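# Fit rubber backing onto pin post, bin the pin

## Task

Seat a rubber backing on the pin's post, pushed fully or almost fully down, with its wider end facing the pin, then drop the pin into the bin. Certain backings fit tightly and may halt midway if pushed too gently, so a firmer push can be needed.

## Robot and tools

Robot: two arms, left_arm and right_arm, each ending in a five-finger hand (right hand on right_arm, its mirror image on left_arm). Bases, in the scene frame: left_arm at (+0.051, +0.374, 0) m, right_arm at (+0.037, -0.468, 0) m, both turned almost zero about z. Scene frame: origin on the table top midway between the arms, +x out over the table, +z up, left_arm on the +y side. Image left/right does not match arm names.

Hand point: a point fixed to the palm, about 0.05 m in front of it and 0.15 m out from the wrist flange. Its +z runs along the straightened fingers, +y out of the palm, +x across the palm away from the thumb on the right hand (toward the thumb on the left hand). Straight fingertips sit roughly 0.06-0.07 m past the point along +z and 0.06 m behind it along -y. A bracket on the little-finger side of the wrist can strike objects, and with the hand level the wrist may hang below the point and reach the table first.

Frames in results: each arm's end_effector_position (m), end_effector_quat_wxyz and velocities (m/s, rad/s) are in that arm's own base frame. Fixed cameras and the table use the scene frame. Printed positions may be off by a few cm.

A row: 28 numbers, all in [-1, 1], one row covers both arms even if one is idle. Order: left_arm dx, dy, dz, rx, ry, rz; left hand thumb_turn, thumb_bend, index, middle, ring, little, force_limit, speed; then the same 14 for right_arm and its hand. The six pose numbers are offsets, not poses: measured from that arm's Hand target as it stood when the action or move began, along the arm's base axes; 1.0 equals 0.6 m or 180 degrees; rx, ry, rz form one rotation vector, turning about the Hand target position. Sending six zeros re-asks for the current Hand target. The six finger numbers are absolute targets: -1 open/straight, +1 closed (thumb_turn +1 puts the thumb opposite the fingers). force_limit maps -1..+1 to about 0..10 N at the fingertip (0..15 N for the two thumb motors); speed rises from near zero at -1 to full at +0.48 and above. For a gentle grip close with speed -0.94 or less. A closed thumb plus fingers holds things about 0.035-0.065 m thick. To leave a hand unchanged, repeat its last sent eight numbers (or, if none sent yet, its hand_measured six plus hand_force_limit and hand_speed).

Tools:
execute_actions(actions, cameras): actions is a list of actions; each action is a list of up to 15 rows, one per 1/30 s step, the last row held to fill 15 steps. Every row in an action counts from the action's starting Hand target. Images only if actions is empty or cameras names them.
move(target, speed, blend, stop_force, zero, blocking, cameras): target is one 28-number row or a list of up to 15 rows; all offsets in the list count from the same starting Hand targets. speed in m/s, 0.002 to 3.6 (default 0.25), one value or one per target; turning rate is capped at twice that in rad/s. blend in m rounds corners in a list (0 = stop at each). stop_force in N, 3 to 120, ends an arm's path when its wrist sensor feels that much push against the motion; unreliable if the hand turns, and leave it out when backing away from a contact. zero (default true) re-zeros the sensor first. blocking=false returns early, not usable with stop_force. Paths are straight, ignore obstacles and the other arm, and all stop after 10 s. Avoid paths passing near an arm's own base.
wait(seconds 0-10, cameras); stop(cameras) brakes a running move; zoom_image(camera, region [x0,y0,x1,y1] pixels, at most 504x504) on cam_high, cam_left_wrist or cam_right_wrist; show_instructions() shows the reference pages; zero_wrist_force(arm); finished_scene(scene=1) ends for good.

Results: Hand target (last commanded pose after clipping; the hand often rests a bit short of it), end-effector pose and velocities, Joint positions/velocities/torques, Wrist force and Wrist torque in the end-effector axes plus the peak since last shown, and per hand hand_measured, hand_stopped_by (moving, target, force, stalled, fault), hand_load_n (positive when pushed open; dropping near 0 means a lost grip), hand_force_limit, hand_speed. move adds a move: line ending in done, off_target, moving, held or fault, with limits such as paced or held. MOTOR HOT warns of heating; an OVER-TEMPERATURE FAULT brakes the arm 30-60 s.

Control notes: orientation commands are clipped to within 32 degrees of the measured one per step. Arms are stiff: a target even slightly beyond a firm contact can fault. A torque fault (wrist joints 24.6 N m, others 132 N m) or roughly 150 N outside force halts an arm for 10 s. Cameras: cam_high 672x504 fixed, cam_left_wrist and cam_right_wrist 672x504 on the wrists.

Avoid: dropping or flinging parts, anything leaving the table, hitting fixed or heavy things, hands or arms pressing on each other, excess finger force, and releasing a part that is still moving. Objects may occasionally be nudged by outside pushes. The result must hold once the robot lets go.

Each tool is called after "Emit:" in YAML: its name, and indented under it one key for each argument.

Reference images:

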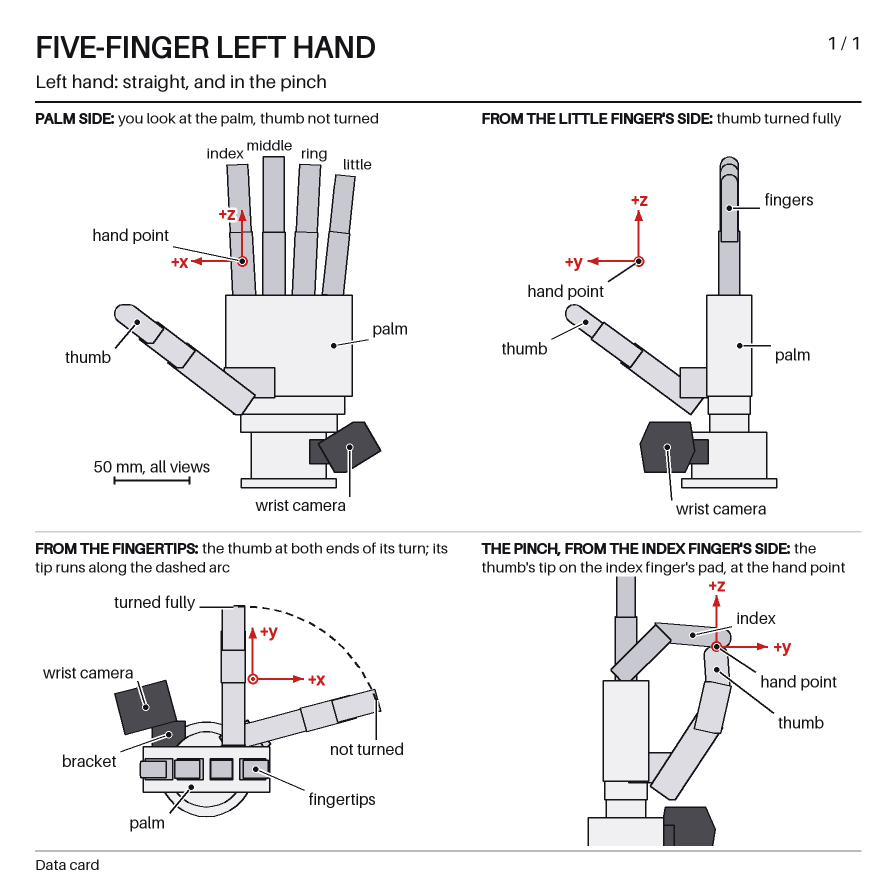

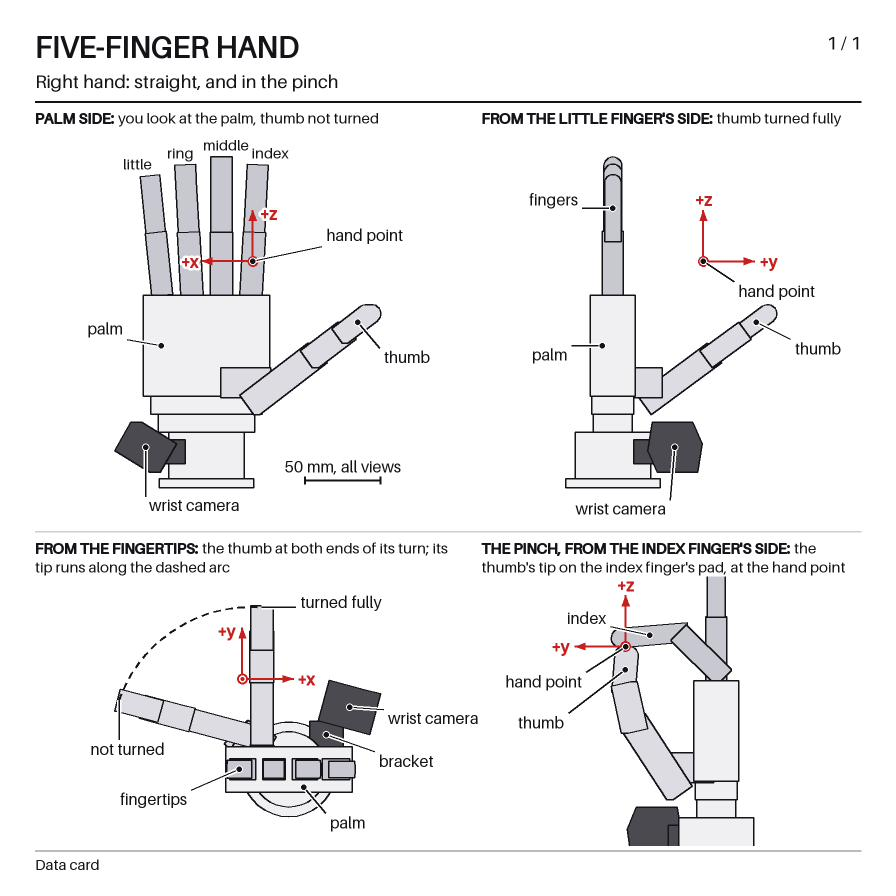

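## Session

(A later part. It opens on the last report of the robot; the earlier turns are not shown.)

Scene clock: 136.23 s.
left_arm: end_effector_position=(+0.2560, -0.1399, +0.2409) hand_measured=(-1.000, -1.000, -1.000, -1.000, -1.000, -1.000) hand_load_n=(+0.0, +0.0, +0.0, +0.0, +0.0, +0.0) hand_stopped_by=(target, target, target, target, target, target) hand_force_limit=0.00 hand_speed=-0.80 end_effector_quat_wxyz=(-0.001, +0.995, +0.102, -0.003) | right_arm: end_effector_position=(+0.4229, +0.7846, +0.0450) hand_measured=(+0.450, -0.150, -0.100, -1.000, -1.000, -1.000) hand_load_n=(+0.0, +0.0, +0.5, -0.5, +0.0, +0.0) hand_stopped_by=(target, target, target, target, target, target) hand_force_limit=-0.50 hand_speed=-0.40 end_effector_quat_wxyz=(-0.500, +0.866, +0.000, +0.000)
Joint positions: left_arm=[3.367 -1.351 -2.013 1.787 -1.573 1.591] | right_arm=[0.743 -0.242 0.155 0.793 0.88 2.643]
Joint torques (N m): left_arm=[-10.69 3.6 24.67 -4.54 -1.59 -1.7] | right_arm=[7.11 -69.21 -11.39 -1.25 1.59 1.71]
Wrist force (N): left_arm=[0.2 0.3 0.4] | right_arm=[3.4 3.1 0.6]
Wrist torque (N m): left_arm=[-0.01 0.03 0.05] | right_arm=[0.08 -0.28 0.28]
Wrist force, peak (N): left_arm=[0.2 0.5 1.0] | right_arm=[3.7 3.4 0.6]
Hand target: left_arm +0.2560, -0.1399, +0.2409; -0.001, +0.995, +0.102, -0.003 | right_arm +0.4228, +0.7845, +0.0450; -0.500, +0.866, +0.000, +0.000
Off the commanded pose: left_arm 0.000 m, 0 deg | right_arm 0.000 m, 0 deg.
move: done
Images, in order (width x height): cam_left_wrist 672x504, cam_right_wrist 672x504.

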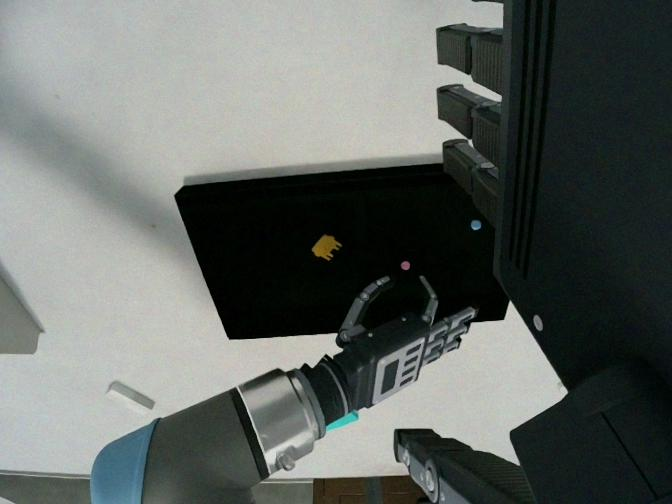

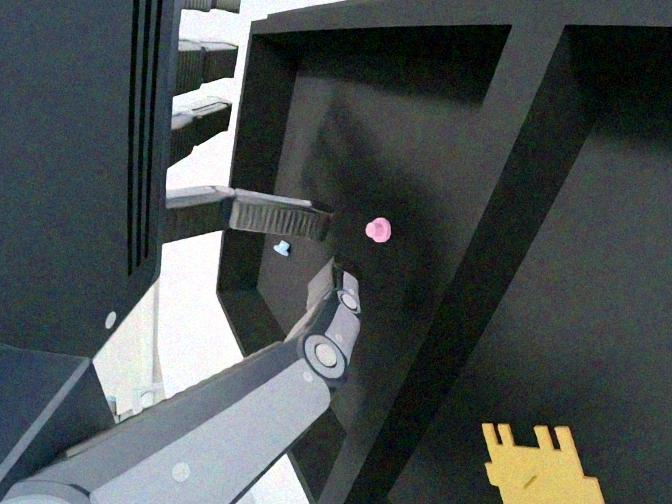

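Emit:
move:
  target: [0,0,0,0,0,0,-1,-1,-1,-1,-1,-1,0,-0.8,-0.0043,0.0017,-0.03,0,0,0,0.45,-0.15,-0.15,-1,-1,-1,-0.5,-0.4]
  speed: 0.05
  cameras: ["cam_left_wrist","cam_right_wrist"]

Emit:
zoom_image:
  camera: "cam_right_wrist"
  region: [280, 180, 400, 300]

Emit:
zoom_image:
  camera: "cam_left_wrist"
  region: [360, 230, 460, 330]

Scene clock: 139.10 s.
left_arm: end_effector_position=(+0.2560, -0.1399, +0.2409) hand_measured=(-1.000, -1.000, -1.000, -1.000, -1.000, -1.000) hand_load_n=(+0.0, +0.0, +0.0, +0.0, +0.0, +0.0) hand_stopped_by=(target, target, target, target, target, target) hand_force_limit=0.00 hand_speed=-0.80 end_effector_quat_wxyz=(-0.001, +0.995, +0.102, -0.003) | right_arm: end_effector_position=(+0.4203, +0.7856, +0.0271) hand_measured=(+0.450, -0.148, -0.150, -1.000, -1.000, -1.000) hand_load_n=(+1.5, -4.5, +0.0, +0.0, +0.0, +0.0) hand_stopped_by=(target, target, target, target, target, target) hand_force_limit=-0.50 hand_speed=-0.40 end_effector_quat_wxyz=(-0.500, +0.866, +0.000, +0.000)
Joint positions: left_arm=[3.367 -1.351 -2.013 1.787 -1.573 1.591] | right_arm=[0.747 -0.264 0.246 0.722 0.883 2.646]
Joint torques (N m): left_arm=[-10.22 3.91 25.17 -4.69 -1.49 -1.55] | right_arm=[3.9 -62.54 -5.03 -0.56 2.52 1.6]
Wrist force (N): left_arm=[0.0 0.4 0.6] | right_arm=[3.2 -7.8 1.7]
Wrist torque (N m): left_arm=[-0.02 0.05 0.04] | right_arm=[-0.45 -0.29 0.13]
Wrist force, peak (N): left_arm=[0.0 0.3 0.8] | right_arm=[3.2 -7.8 1.7]
Hand target: left_arm +0.2560, -0.1399, +0.2409; -0.001, +0.995, +0.102, -0.003 | right_arm +0.4202, +0.7855, +0.0270; -0.500, +0.866, +0.000, +0.000
Off the commanded pose: left_arm 0.000 m, 0 deg | right_arm 0.000 m, 0 deg.
move: done
Images, in order (width x height): cam_left_wrist 672x504, cam_right_wrist 672x504.

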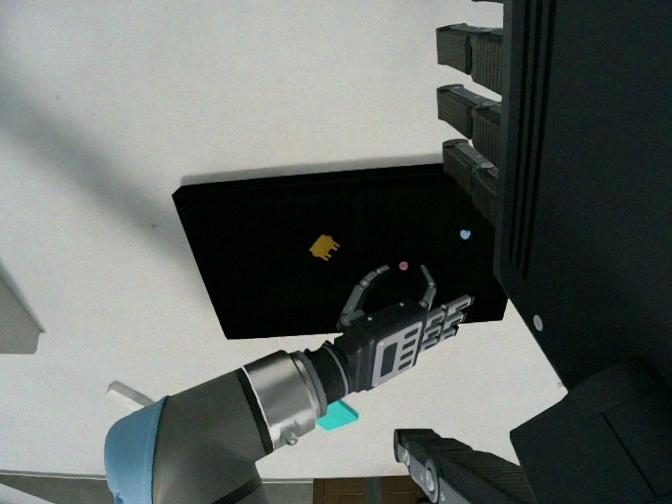

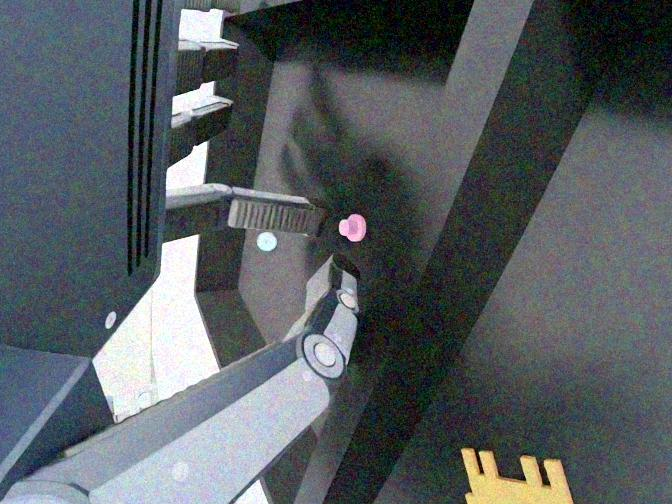

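Scaled by 4.200 from the camera's 672x504 image, which has a finer 960x720 frame.

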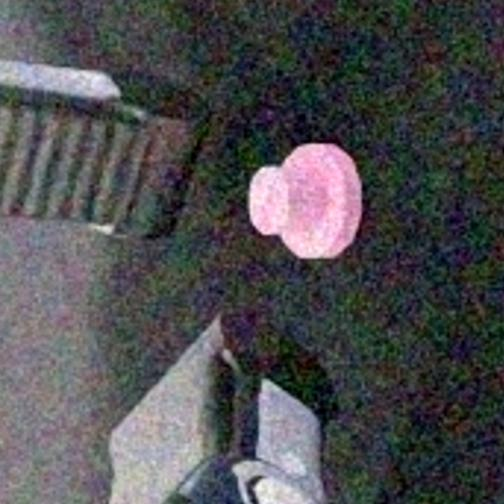

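Scaled by 5.040 from the camera's 672x504 image, which has a finer 960x720 frame.

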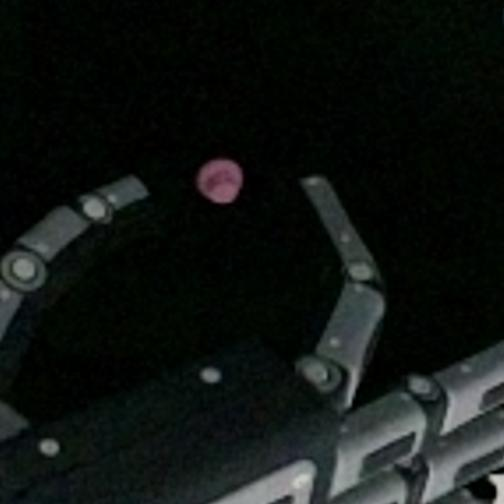

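Emit:
move:
  target:
    - [0,0,0,0,0,0,-1,-1,-1,-1,-1,-1,0,-0.8,0,0,0.15,0,0,0,0.45,-0.15,-0.15,-1,-1,-1,-0.5,-0.4]
    - [0,0,0,0,0,0,-1,-1,-1,-1,-1,-1,0,-0.8,-0.0345,-0.1792,0.12,-0.1111,0,0,-1,-1,-1,-1,-1,-1,-0.5,-0.4]
  speed: [0.08,0.15]
  cameras: ["cam_left_wrist","cam_right_wrist"]

Scene clock: 160.97 s.
left_arm: end_effector_position=(+0.2560, -0.1399, +0.2409) hand_measured=(-1.000, -1.000, -1.000, -1.000, -1.000, -1.000) hand_load_n=(+0.0, +0.0, +0.0, +0.0, +0.0, +0.0) hand_stopped_by=(target, target, target, target, target, target) hand_force_limit=0.00 hand_speed=-0.80 end_effector_quat_wxyz=(-0.001, +0.995, +0.102, -0.003) | right_arm: end_effector_position=(+0.3995, +0.6780, +0.0990) hand_measured=(-1.000, -1.000, -1.000, -1.000, -1.000, -1.000) hand_load_n=(-0.5, +0.0, +0.0, +0.0, +0.0, +0.0) hand_stopped_by=(target, target, target, target, target, target) hand_force_limit=-0.50 hand_speed=-0.40 end_effector_quat_wxyz=(-0.342, +0.940, +0.000, +0.000)
Joint positions: left_arm=[3.367 -1.351 -2.013 1.787 -1.573 1.591] | right_arm=[0.729 -0.374 0.22 1.215 1.072 2.433]
Joint torques (N m): left_arm=[-9.95 4.09 23.9 -4.67 -1.6 -1.56] | right_arm=[-6.25 -67.2 -9.79 -0.68 0.85 1.83]
Wrist force (N): left_arm=[0.1 0.2 0.4] | right_arm=[3.0 2.2 2.2]
Wrist torque (N m): left_arm=[-0.04 0.02 0.07] | right_arm=[-0.14 -0.25 0.22]
Wrist force, peak (N): left_arm=[0.2 0.4 0.9] | right_arm=[3.2 -8.3 1.7]
Hand target: left_arm +0.2560, -0.1399, +0.2409; -0.001, +0.995, +0.102, -0.003 | right_arm +0.3995, +0.6780, +0.0990; -0.342, +0.940, +0.000, +0.000
Off the commanded pose: left_arm 0.000 m, 0 deg | right_arm 0.000 m, 0 deg.
elbow stopped short (right arm): the move would have taken joint 3 (elbow) straighter than the controller allows.
move: done
Images, in order (width x height): cam_left_wrist 672x504, cam_right_wrist 672x504.

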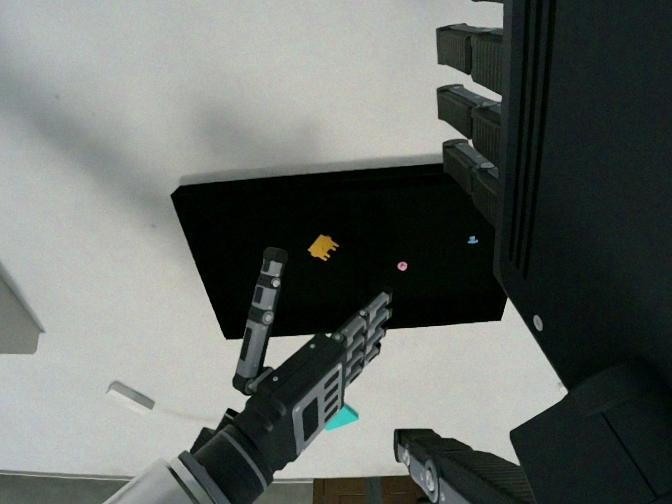

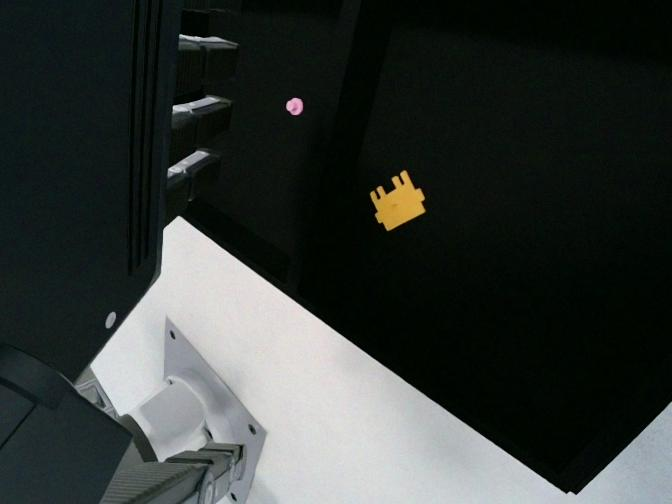

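Emit:
zoom_image:
  camera: "cam_left_wrist"
  region: [320, 220, 460, 340]

Emit:
zoom_image:
  camera: "cam_right_wrist"
  region: [170, 60, 370, 240]

Scaled by 3.600 from the camera's 672x504 image, which has a finer 960x720 frame.

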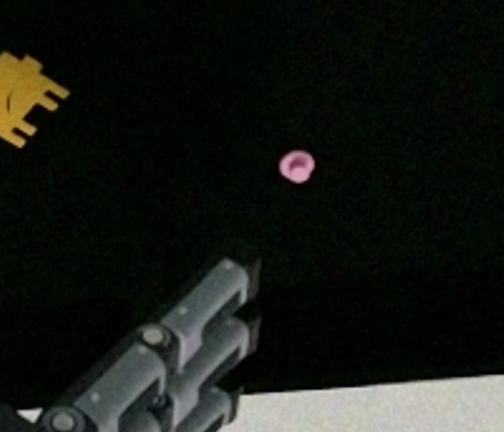

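Scaled by 2.520 from the camera's 672x504 image, which has a finer 960x720 frame.

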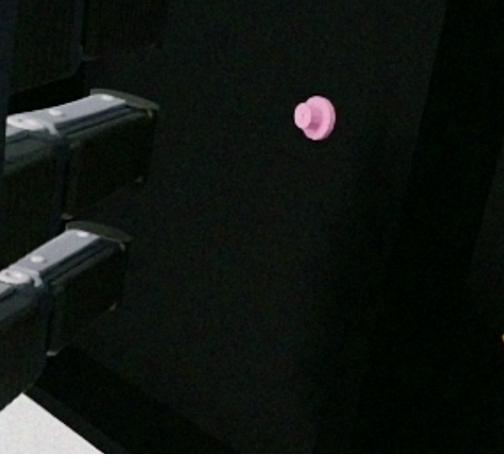

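Emit:
move:
  target: [0,0,0,0,0,0,-1,-1,-1,-1,-1,-1,0,-0.8,-0.005,0.005,-0.09,0,0,0,-1,-1,-1,-1,-1,-1,-0.5,-0.4]
  speed: 0.08
  cameras: ["cam_left_wrist","cam_right_wrist"]

Emit:
zoom_image:
  camera: "cam_left_wrist"
  region: [320, 220, 460, 340]

Emit:
zoom_image:
  camera: "cam_right_wrist"
  region: [170, 0, 370, 180]

Scene clock: 163.57 s.
left_arm: end_effector_position=(+0.2560, -0.1399, +0.2409) hand_measured=(-1.000, -1.000, -1.000, -1.000, -1.000, -1.000) hand_load_n=(+0.5, +0.0, +0.0, +0.0, +0.0, +0.0) hand_stopped_by=(target, target, target, target, target, target) hand_force_limit=0.00 hand_speed=-0.80 end_effector_quat_wxyz=(-0.001, +0.995, +0.102, -0.003) | right_arm: end_effector_position=(+0.3965, +0.6810, +0.0451) hand_measured=(-1.000, -1.000, -1.000, -1.000, -1.000, -1.000) hand_load_n=(-0.5, +0.0, +0.0, +0.0, +0.0, +0.0) hand_stopped_by=(target, target, target, target, target, target) hand_force_limit=-0.50 hand_speed=-0.40 end_effector_quat_wxyz=(-0.342, +0.940, +0.000, +0.000)
Joint positions: left_arm=[3.367 -1.351 -2.013 1.787 -1.573 1.591] | right_arm=[0.735 -0.4 0.409 1.049 1.075 2.439]
Joint torques (N m): left_arm=[-10.78 3.74 24.76 -4.71 -1.59 -1.55] | right_arm=[6.74 -66.92 -10.7 -0.81 1.58 1.73]
Wrist force (N): left_arm=[-0.1 0.3 0.6] | right_arm=[3.1 2.2 1.9]
Wrist torque (N m): left_arm=[-0.03 0.06 0.04] | right_arm=[-0.11 -0.25 0.14]
Wrist force, peak (N): left_arm=[0.0 0.4 0.8] | right_arm=[3.0 2.5 2.5]
Hand target: left_arm +0.2560, -0.1399, +0.2409; -0.001, +0.995, +0.102, -0.003 | right_arm +0.3965, +0.6810, +0.0450; -0.342, +0.940, +0.000, +0.000
Off the commanded pose: left_arm 0.000 m, 0 deg | right_arm 0.000 m, 0 deg.
move: done
Images, in order (width x height): cam_left_wrist 672x504, cam_right_wrist 672x504.

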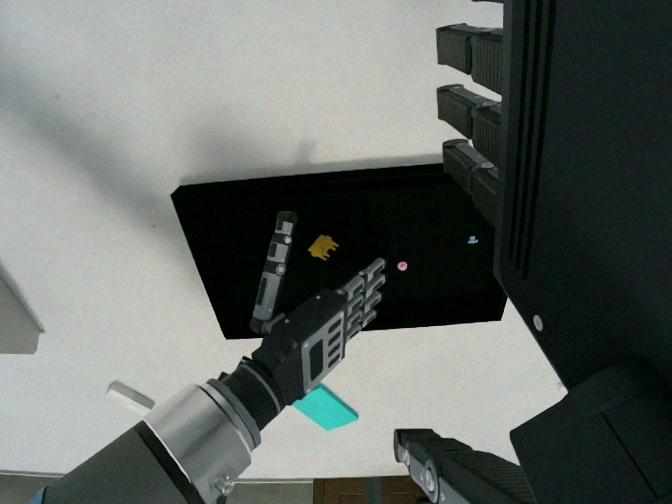

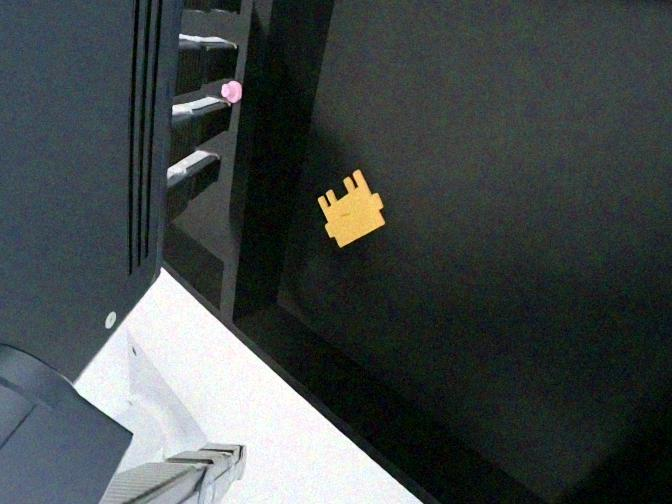

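Scaled by 3.600 from the camera's 672x504 image, which has a finer 960x720 frame.

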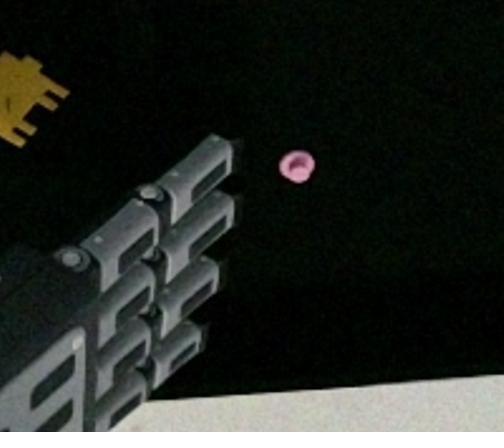

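Scaled by 2.520 from the camera's 672x504 image, which has a finer 960x720 frame.

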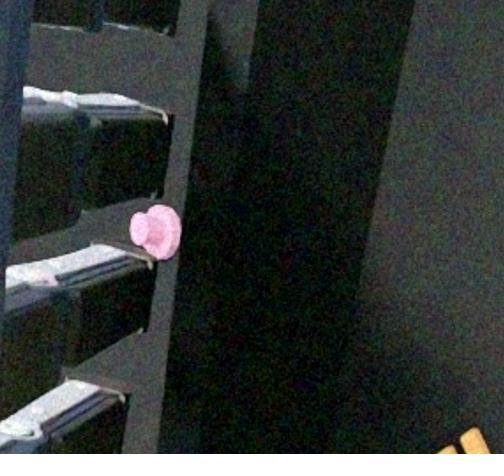

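Emit:
move:
  target: [0,0,0,0,0,0,-1,-1,-1,-1,-1,-1,0,-0.8,0,0,-0.0417,0,0,0,-1,-1,-1,-1,-1,-1,-0.5,-0.4]
  speed: 0.012
  stop_force: 3
  cameras: ["cam_left_wrist","cam_right_wrist"]

Emit:
zoom_image:
  camera: "cam_left_wrist"
  region: [320, 220, 460, 340]

Scene clock: 166.63 s.
left_arm: end_effector_position=(+0.2560, -0.1399, +0.2409) hand_measured=(-1.000, -1.000, -1.000, -1.000, -1.000, -1.000) hand_load_n=(+0.0, +0.0, +0.0, +0.0, +0.0, +0.0) hand_stopped_by=(target, target, target, target, target, target) hand_force_limit=0.00 hand_speed=-0.80 end_effector_quat_wxyz=(-0.001, +0.995, +0.102, -0.003) | right_arm: end_effector_position=(+0.3965, +0.6811, +0.0376) hand_measured=(-1.000, -1.000, -1.000, -1.000, -1.000, -1.000) hand_load_n=(+0.0, +0.0, +0.0, +0.0, +0.0, +0.0) hand_stopped_by=(target, target, target, target, target, target) hand_force_limit=-0.50 hand_speed=-0.40 end_effector_quat_wxyz=(-0.342, +0.940, +0.000, +0.000)
Joint positions: left_arm=[3.367 -1.351 -2.013 1.787 -1.573 1.591] | right_arm=[0.736 -0.399 0.427 1.03 1.075 2.439]
Joint torques (N m): left_arm=[-10.57 4.64 24.94 -4.64 -1.64 -1.6] | right_arm=[-2.88 -67.13 -33.28 4.18 1.47 -0.62]
Wrist force (N): left_arm=[0.2 0.0 0.8] | right_arm=[2.7 1.1 2.3]
Wrist torque (N m): left_arm=[-0.08 0.03 0.07] | right_arm=[-0.12 -0.24 0.04]
Wrist force, peak (N): left_arm=[-0.1 0.8 0.5] | right_arm=[2.3 -4.9 0.8]
Hand target: left_arm +0.2560, -0.1399, +0.2409; -0.001, +0.995, +0.102, -0.003 | right_arm +0.3966, +0.6811, +0.0376; -0.342, +0.940, +0.000, +0.000 (not the last commanded pose)
Off the commanded pose: left_arm 0.000 m, 0 deg | right_arm 0.018 m, 0 deg.
move: contact (right_arm)
Images, in order (width x height): cam_left_wrist 672x504, cam_right_wrist 672x504.

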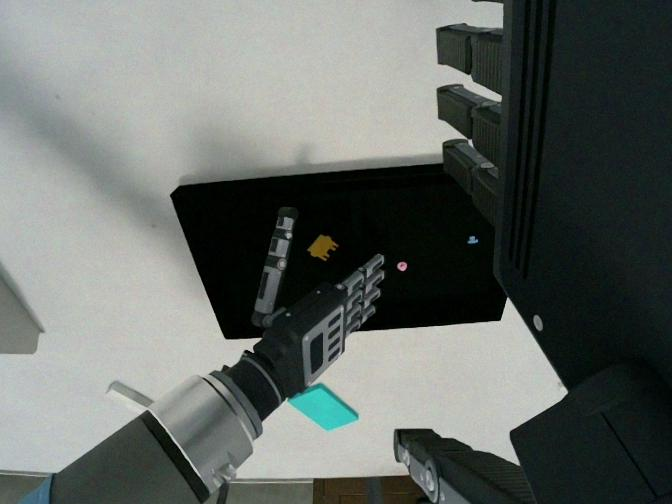

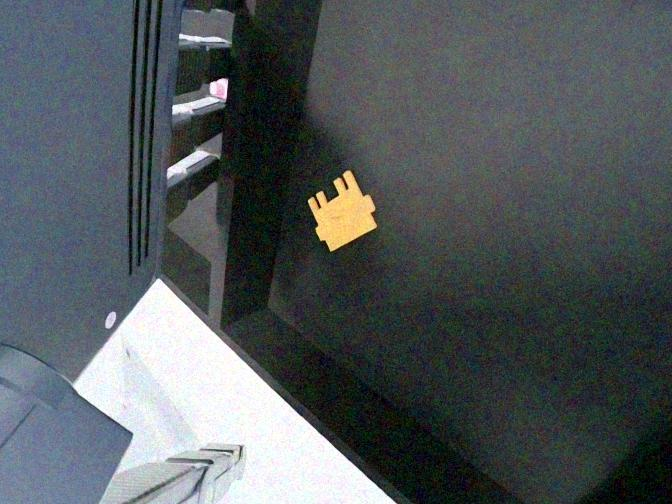

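Scaled by 3.600 from the camera's 672x504 image, which has a finer 960x720 frame.

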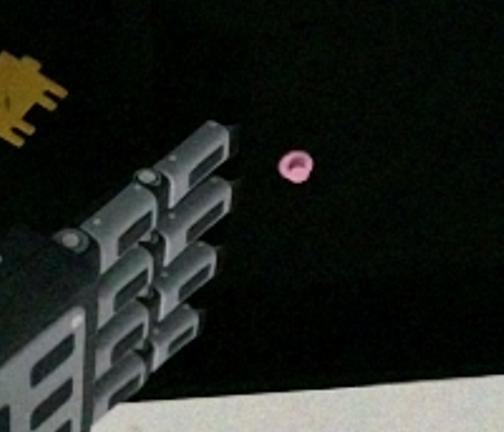

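Emit:
move:
  target:
    - [0,0,0,0,0,0,-1,-1,-1,-1,-1,-1,0,-0.8,0,0,0.1,0,0,0,-1,-1,-1,-1,-1,-1,-0.5,-0.4]
    - [0,0,0,0,0,0,-1,-1,-1,-1,-1,-1,0,-0.8,0.003,0.0192,0.14,-0.1667,0,0,1,-1,-1,-1,-1,-1,-0.5,-0.4]
  speed: [0.08,0.15]
  cameras: ["all"]

Emit:
zoom_image:
  camera: "cam_left_wrist"
  region: [320, 220, 460, 340]

Scene clock: 175.80 s.
left_arm: end_effector_position=(+0.2560, -0.1399, +0.2409) hand_measured=(-1.000, -1.000, -1.000, -1.000, -1.000, -1.000) hand_load_n=(+0.0, +0.0, +0.0, +0.0, +0.0, +0.0) hand_stopped_by=(target, target, target, target, target, target) hand_force_limit=0.00 hand_speed=-0.80 end_effector_quat_wxyz=(-0.001, +0.995, +0.102, -0.003) | right_arm: end_effector_position=(+0.3976, +0.6914, +0.1212) hand_measured=(+1.000, -1.000, -1.000, -1.000, -1.000, -1.000) hand_load_n=(+0.0, +0.0, +0.0, +0.0, +0.0, +0.0) hand_stopped_by=(target, target, target, target, target, target) hand_force_limit=-0.50 hand_speed=-0.40 end_effector_quat_wxyz=(-0.285, +0.951, -0.007, +0.121)
Joint positions: left_arm=[3.367 -1.351 -2.013 1.787 -1.573 1.591] | right_arm=[0.837 -0.337 0.035 1.269 1.383 2.482]
Joint torques (N m): left_arm=[-10.44 3.74 24.52 -4.87 -1.57 -1.56] | right_arm=[6.72 -66.94 -29.46 -1.06 1.99 -1.69]
Wrist force (N): left_arm=[0.0 0.3 0.7] | right_arm=[1.8 2.3 2.0]
Wrist torque (N m): left_arm=[-0.04 0.05 0.05] | right_arm=[-0.03 -0.09 0.18]
Wrist force, peak (N): left_arm=[-0.1 0.5 0.8] | right_arm=[3.2 2.5 2.1]
Hand target: left_arm +0.2560, -0.1399, +0.2409; -0.001, +0.995, +0.102, -0.003 | right_arm +0.3984, +0.6926, +0.1216; -0.087, +0.996, +0.000, +0.000
Off the commanded pose: left_arm 0.000 m, 0 deg | right_arm 0.001 m, 27 deg.
elbow stopped short (right arm): the move would have taken joint 3 (elbow) straighter than the controller allows.
move: off_target (right_arm); target 2's new numbers were sent with right_arm's hand 0.001 m and 27 deg from that target

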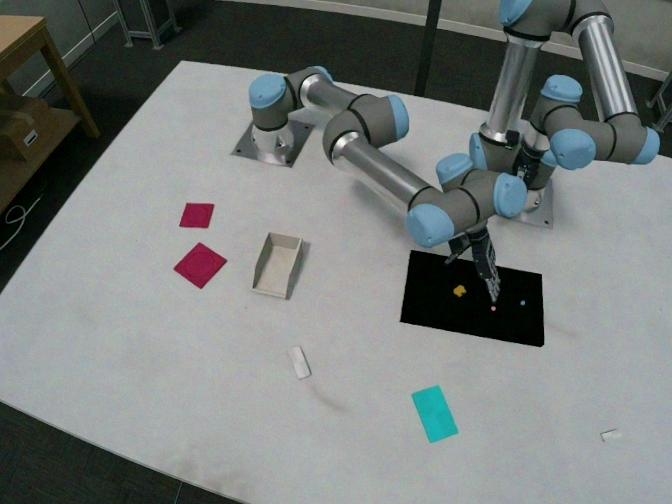

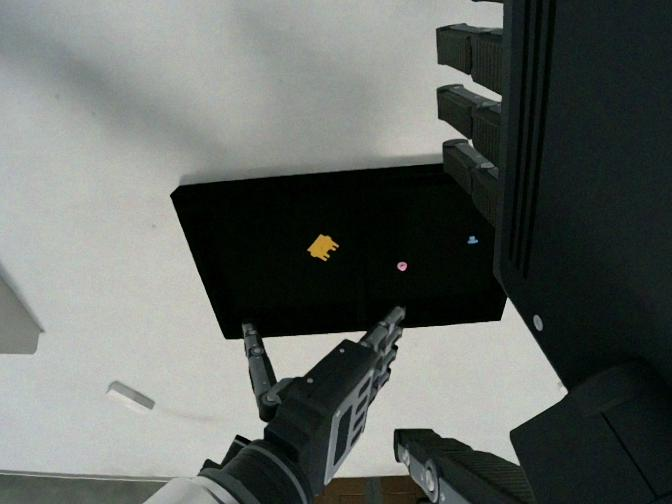

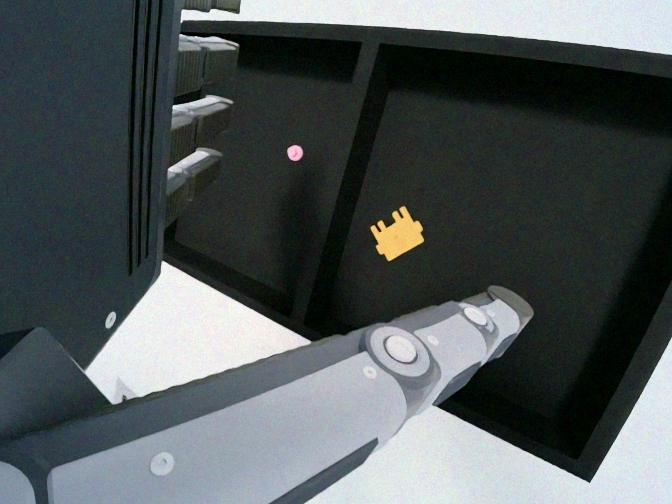

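Scaled by 3.600 from the camera's 672x504 image, which has a finer 960x720 frame.

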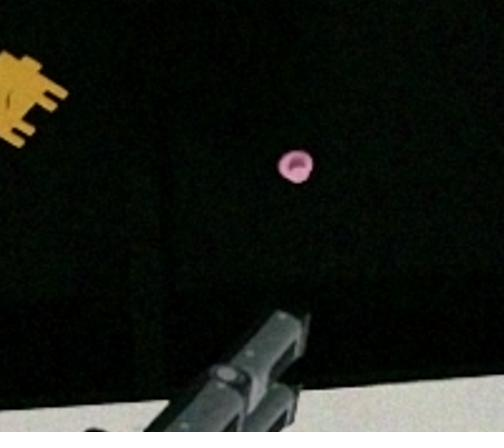

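Emit:
move:
  target: [0,0,0,0,0,0,-1,-1,-1,-1,-1,-1,0,-0.8,0.0,-0.22,0.1,0.3,0,0,-1,-1,-1,-1,-1,-1,-0.5,-0.4]
  speed: 0.25
  cameras: ["all"]

Scene clock: 179.77 s.
left_arm: end_effector_position=(+0.2560, -0.1399, +0.2409) hand_measured=(-1.000, -1.000, -1.000, -1.000, -1.000, -1.000) hand_load_n=(+0.0, +0.0, +0.0, +0.0, +0.0, +0.0) hand_stopped_by=(target, target, target, target, target, target) hand_force_limit=0.00 hand_speed=-0.80 end_effector_quat_wxyz=(-0.001, +0.995, +0.102, -0.003) | right_arm: end_effector_position=(+0.3983, +0.5606, +0.1816) hand_measured=(-1.000, -1.000, -1.000, -1.000, -1.000, -1.000) hand_load_n=(+0.0, +0.0, +0.0, +0.0, +0.0, +0.0) hand_stopped_by=(target, target, target, target, target, target) hand_force_limit=-0.50 hand_speed=-0.40 end_effector_quat_wxyz=(-0.530, +0.848, +0.000, +0.000)
Joint positions: left_arm=[3.367 -1.351 -2.013 1.787 -1.573 1.591] | right_arm=[0.461 -0.971 1.23 0.572 0.636 2.419]
Joint torques (N m): left_arm=[-10.19 3.86 25.3 -4.64 -1.57 -1.54] | right_arm=[-6.85 -50.73 -8.82 -1.03 -2.87 1.85]
Wrist force (N): left_arm=[0.0 0.1 0.7] | right_arm=[2.7 2.5 0.9]
Wrist torque (N m): left_arm=[-0.07 0.07 0.05] | right_arm=[-0.01 -0.21 0.12]
Wrist force, peak (N): left_arm=[0.0 0.6 0.8] | right_arm=[3.2 2.7 1.8]
Hand target: left_arm +0.2560, -0.1399, +0.2409; -0.001, +0.995, +0.102, -0.003 | right_arm +0.3984, +0.5606, +0.1816; -0.530, +0.848, +0.000, +0.000
Off the commanded pose: left_arm 0.000 m, 0 deg | right_arm 0.000 m, 0 deg.
move: done

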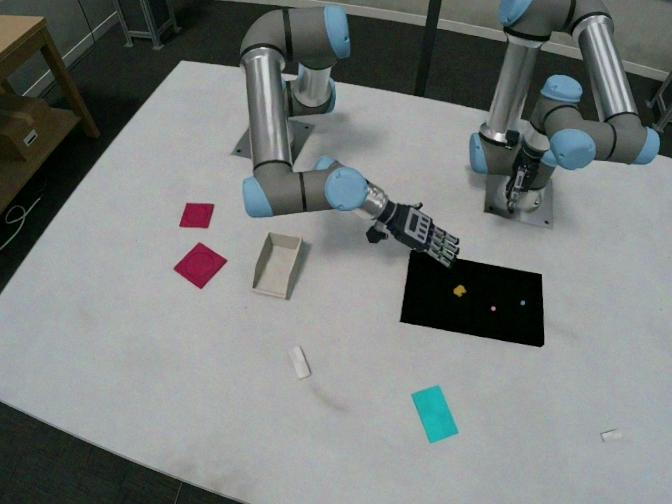

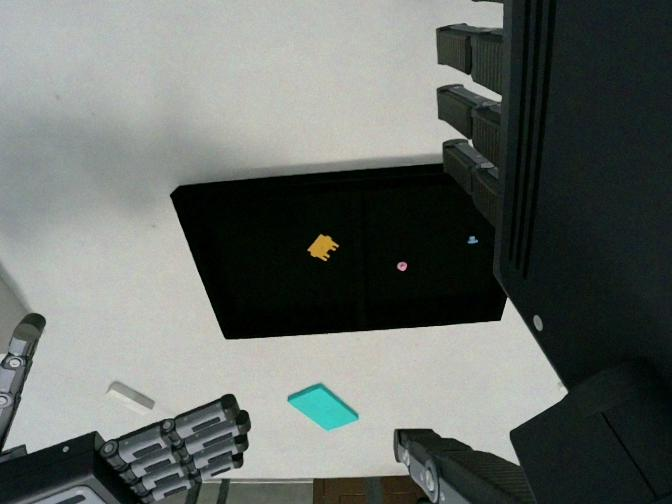

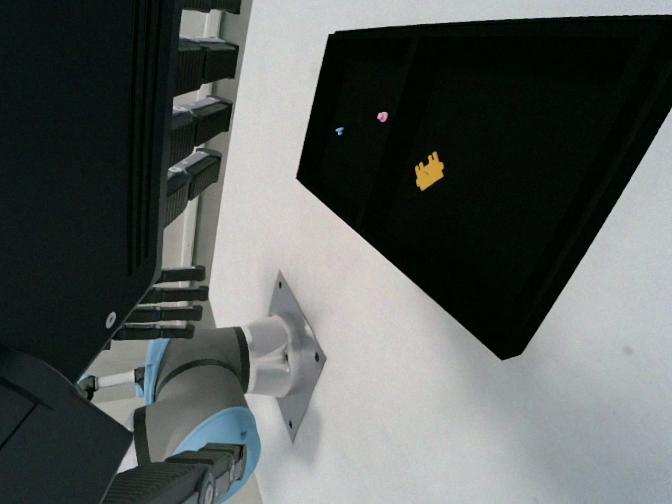

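Emit:
move:
  target:
    - [0.05,0,0.02,0,0,0,-1,-1,-1,-1,-1,-1,0,-0.8,0.0,-0.08,0.05,0,0,0,-1,-1,-1,-1,-1,-1,-0.5,-0.4]
    - [0.3383,0.0275,-0.19,0,0,0,-1,-1,-1,-1,-1,-1,0,-0.8,0.0,-0.1,0.05,0,0,0,-1,-1,-1,-1,-1,-1,-0.5,-0.4]
  speed: 0.2
  blend: [0.03,0]
  cameras: ["all"]

Emit:
zoom_image:
  camera: "cam_right_wrist"
  region: [260, 0, 560, 230]

Emit:
zoom_image:
  camera: "cam_high"
  region: [440, 230, 580, 350]

Scene clock: 184.53 s.
left_arm: end_effector_position=(+0.4588, -0.1234, +0.1270) hand_measured=(-1.000, -1.000, -1.000, -1.000, -1.000, -1.000) hand_load_n=(+0.0, +0.0, +0.0, +0.0, +0.0, +0.0) hand_stopped_by=(target, target, target, target, target, target) hand_force_limit=0.00 hand_speed=-0.80 end_effector_quat_wxyz=(-0.001, +0.995, +0.102, -0.003) | right_arm: end_effector_position=(+0.3984, +0.5006, +0.2116) hand_measured=(-1.000, -1.000, -1.000, -1.000, -1.000, -1.000) hand_load_n=(+0.0, +0.0, +0.0, +0.0, +0.0, +0.0) hand_stopped_by=(target, target, target, target, target, target) hand_force_limit=-0.50 hand_speed=-0.40 end_effector_quat_wxyz=(-0.530, +0.848, +0.000, +0.000)
Joint positions: left_arm=[3.293 -1.943 -1.679 2.045 -1.573 1.518] | right_arm=[0.357 -1.057 1.312 0.694 0.57 2.276]
Joint torques (N m): left_arm=[-11.08 20.88 23.51 0.09 -1.71 -1.86] | right_arm=[-7.05 -48.06 -9.88 4.01 -2.98 -1.65]
Wrist force (N): left_arm=[-0.6 0.1 0.6] | right_arm=[2.3 3.0 1.3]
Wrist torque (N m): left_arm=[-0.07 0.16 0.07] | right_arm=[0.06 -0.21 0.23]
Wrist force, peak (N): left_arm=[-0.3 0.4 1.1] | right_arm=[3.0 3.1 0.9]
Hand target: left_arm +0.4590, -0.1234, +0.1269; -0.001, +0.995, +0.102, -0.003 | right_arm +0.3984, +0.5006, +0.2116; -0.530, +0.848, +0.000, +0.000
Off the commanded pose: left_arm 0.000 m, 0 deg | right_arm 0.000 m, 0 deg.
move: done; blend cut to 0.0283 m at target 1

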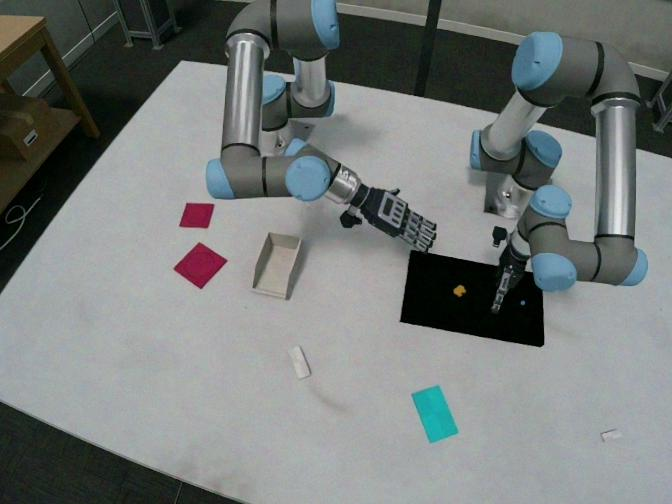

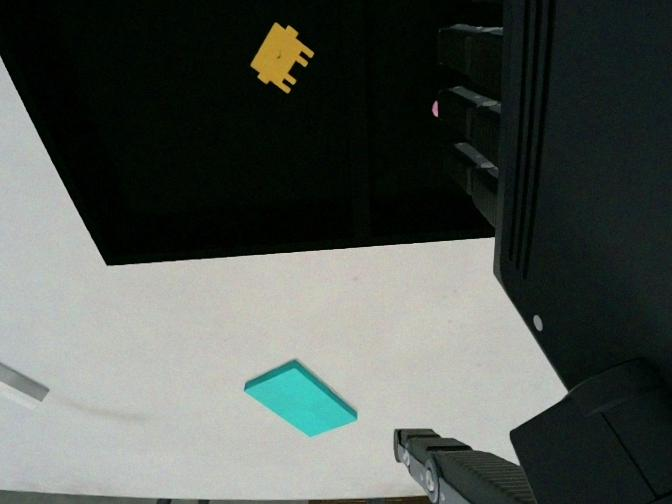

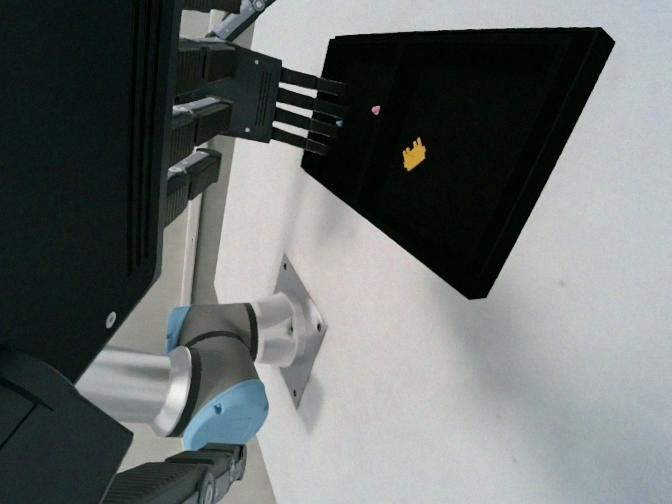

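Scaled by 1.680 from the camera's 672x504 image, which has a finer 960x720 frame.

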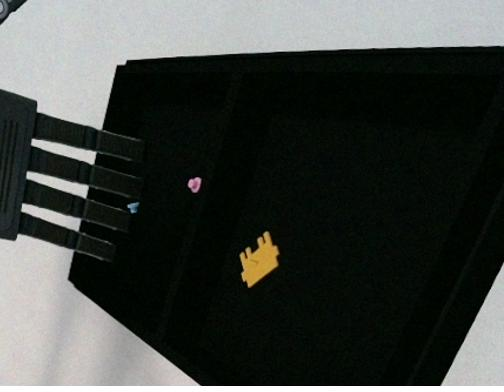

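Scaled by 3.600 from the camera's 672x504 image, which has a finer 960x720 frame.

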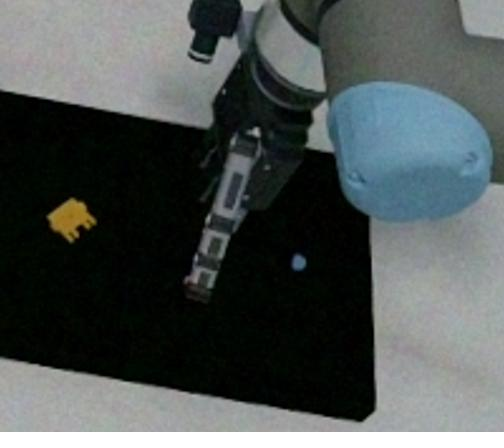

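Emit:
move:
  target: [-0.0117,-0.0067,-0.055,0,0,0,-1,-1,-1,-1,-1,-1,0,-0.8,0,0,0,0,0,0,-1,-1,-1,-1,-1,-1,-0.5,-0.4]
  speed: 0.08
  cameras: ["cam_left_wrist","cam_right_wrist"]

Emit:
zoom_image:
  camera: "cam_left_wrist"
  region: [380, 0, 510, 130]

Emit:
zoom_image:
  camera: "cam_right_wrist"
  region: [270, 60, 410, 180]

Scene clock: 186.83 s.
left_arm: end_effector_position=(+0.4520, -0.1274, +0.0941) hand_measured=(-1.000, -1.000, -1.000, -1.000, -1.000, -1.000) hand_load_n=(+0.0, +0.0, +0.0, +0.0, +0.0, +0.0) hand_stopped_by=(target, target, target, target, target, target) hand_force_limit=0.00 hand_speed=-0.80 end_effector_quat_wxyz=(-0.001, +0.995, +0.102, -0.003) end_effector_velocity=(+0.000, +0.000, -0.001) end_effector_angular_velocity=(+0.000, -0.002, -0.003) | right_arm: end_effector_position=(+0.3984, +0.5006, +0.2116) hand_measured=(-1.000, -1.000, -1.000, -1.000, -1.000, -1.000) hand_load_n=(+0.0, +0.0, +0.0, +0.0, +0.0, +0.0) hand_stopped_by=(target, target, target, target, target, target) hand_force_limit=-0.50 hand_speed=-0.40 end_effector_quat_wxyz=(-0.530, +0.848, +0.000, +0.000)
Joint positions: left_arm=[3.286 -1.969 -1.738 2.13 -1.573 1.51] | right_arm=[0.357 -1.057 1.312 0.694 0.57 2.276]
Joint velocities: left_arm=[0 -0.001 -0.002 0.005 0 0.003] | right_arm=[within noise]
Joint torques (N m): left_arm=[-11.45 21.81 2.44 -0.13 1.08 -1.74] | right_arm=[-7 -48 -9.33 4.07 -3.07 -1.63]
Wrist force (N): left_arm=[-0.5 0.3 0.4] | right_arm=[2.4 2.7 1.2]
Wrist torque (N m): left_arm=[0.00 0.13 0.06] | right_arm=[0.03 -0.23 0.23]
Wrist force, peak (N): left_arm=[-1.0 0.1 0.8] | right_arm=[2.8 3.0 1.1]
Hand target: left_arm +0.4520, -0.1274, +0.0939; -0.001, +0.995, +0.102, -0.003 | right_arm +0.3984, +0.5006, +0.2116; -0.530, +0.848, +0.000, +0.000
Off the commanded pose: left_arm 0.000 m, 0 deg | right_arm 0.000 m, 0 deg.
move: done
Images, in order (width x height): cam_left_wrist 672x504, cam_right_wrist 672x504.

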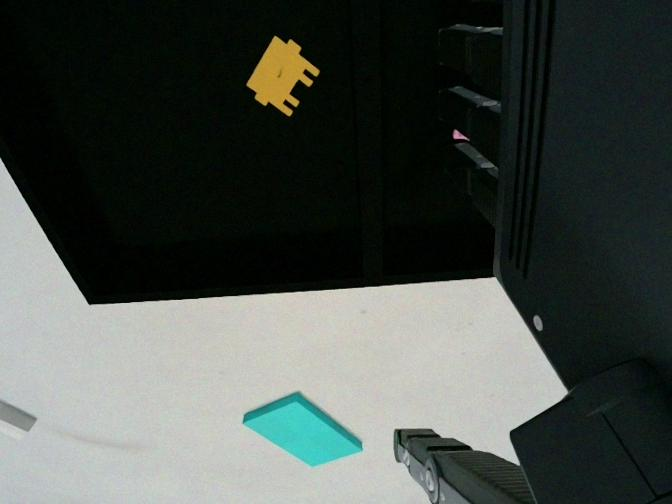

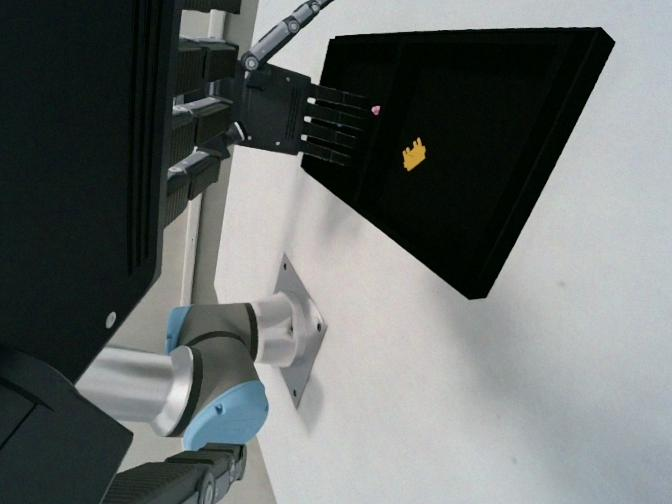

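Scaled by 3.877 from the camera's 672x504 image, which has a finer 960x720 frame.

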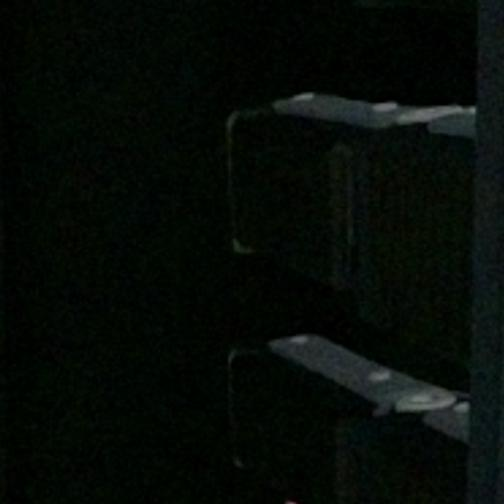

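Scaled by 3.600 from the camera's 672x504 image, which has a finer 960x720 frame.

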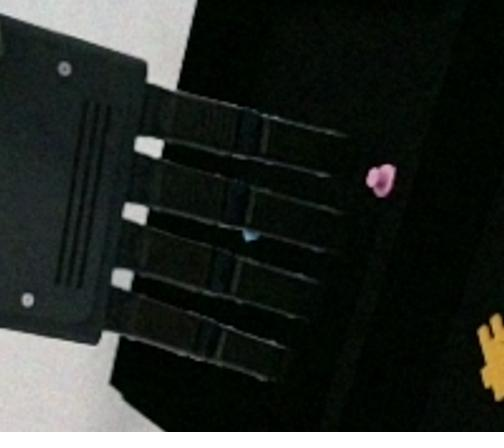

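Emit:
move:
  target: [0.0067,0,-0.08,0,0,0,-1,-1,-1,-1,-1,-1,0,-0.8,0,0,0,0,0,0,-1,-1,-1,-1,-1,-1,-0.5,-0.4]
  speed: 0.015
  stop_force: 3
  cameras: ["cam_left_wrist","cam_right_wrist"]

Emit:
zoom_image:
  camera: "cam_right_wrist"
  region: [270, 60, 410, 180]

Scene clock: 191.27 s.
left_arm: end_effector_position=(+0.4535, -0.1274, +0.0750) hand_measured=(-1.000, -1.000, -1.000, -1.000, -1.000, -1.000) hand_load_n=(+0.0, +0.0, +0.0, +0.0, +0.0, +0.0) hand_stopped_by=(target, target, target, target, target, target) hand_force_limit=0.00 hand_speed=-0.80 end_effector_quat_wxyz=(-0.001, +0.995, +0.102, -0.003) | right_arm: end_effector_position=(+0.3984, +0.5006, +0.2116) hand_measured=(-1.000, -1.000, -1.000, -1.000, -1.000, -1.000) hand_load_n=(-0.5, +0.0, +0.0, +0.0, +0.0, +0.0) hand_stopped_by=(target, target, target, target, target, target) hand_force_limit=-0.50 hand_speed=-0.40 end_effector_quat_wxyz=(-0.530, +0.848, +0.000, +0.000)
Joint positions: left_arm=[3.285 -1.998 -1.753 2.173 -1.573 1.51] | right_arm=[0.357 -1.057 1.312 0.694 0.57 2.276]
Joint torques (N m): left_arm=[-6.05 38.09 20.93 -4.43 0.54 -0.41] | right_arm=[-7.11 -48.19 -9.57 3.79 -2.88 -1.54]
Wrist force (N): left_arm=[-0.9 -0.6 -2.9] | right_arm=[2.6 2.8 1.1]
Wrist torque (N m): left_arm=[0.11 0.04 0.05] | right_arm=[0.03 -0.25 0.24]
Wrist force, peak (N): left_arm=[-0.8 -0.7 -21.2] | right_arm=[2.7 3.0 1.3]
Hand target: left_arm +0.4535, -0.1274, +0.0750; -0.001, +0.995, +0.102, -0.003 (not the last commanded pose) | right_arm +0.3984, +0.5006, +0.2116; -0.530, +0.848, +0.000, +0.000
Off the commanded pose: left_arm 0.029 m, 0 deg | right_arm 0.000 m, 0 deg.
move: contact (left_arm)
Images, in order (width x height): cam_left_wrist 672x504, cam_right_wrist 672x504.

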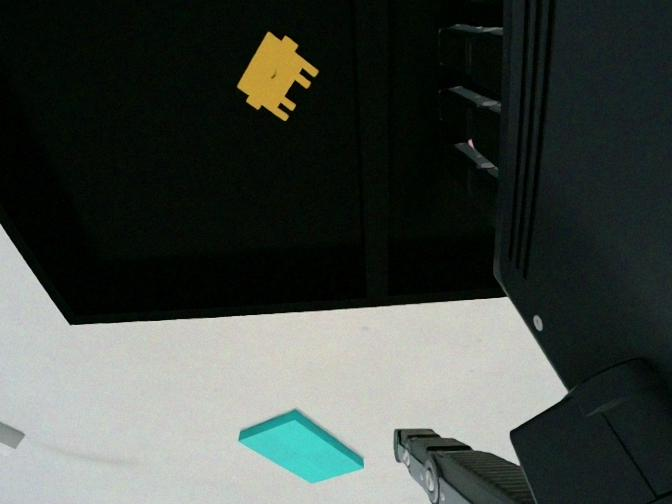

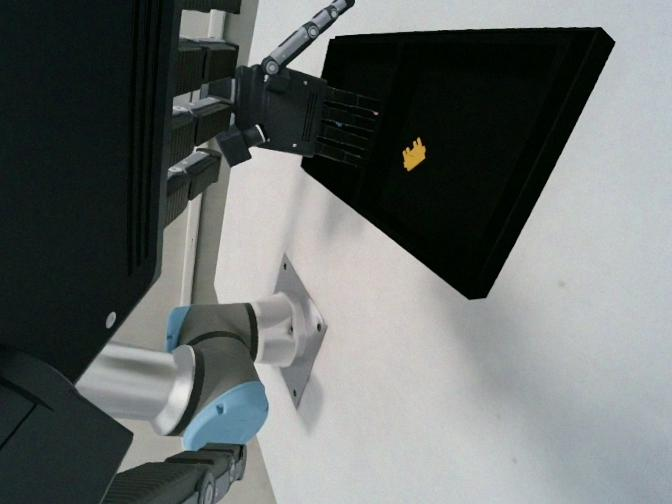

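Scaled by 3.600 from the camera's 672x504 image, which has a finer 960x720 frame.

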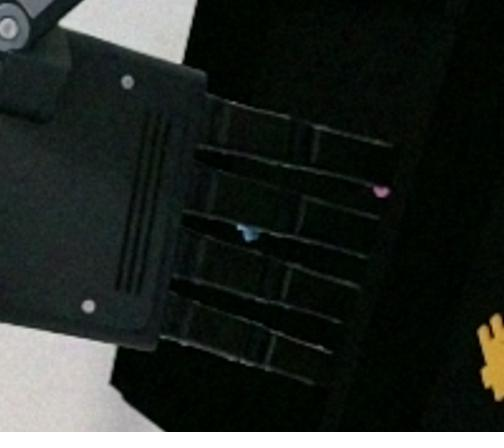

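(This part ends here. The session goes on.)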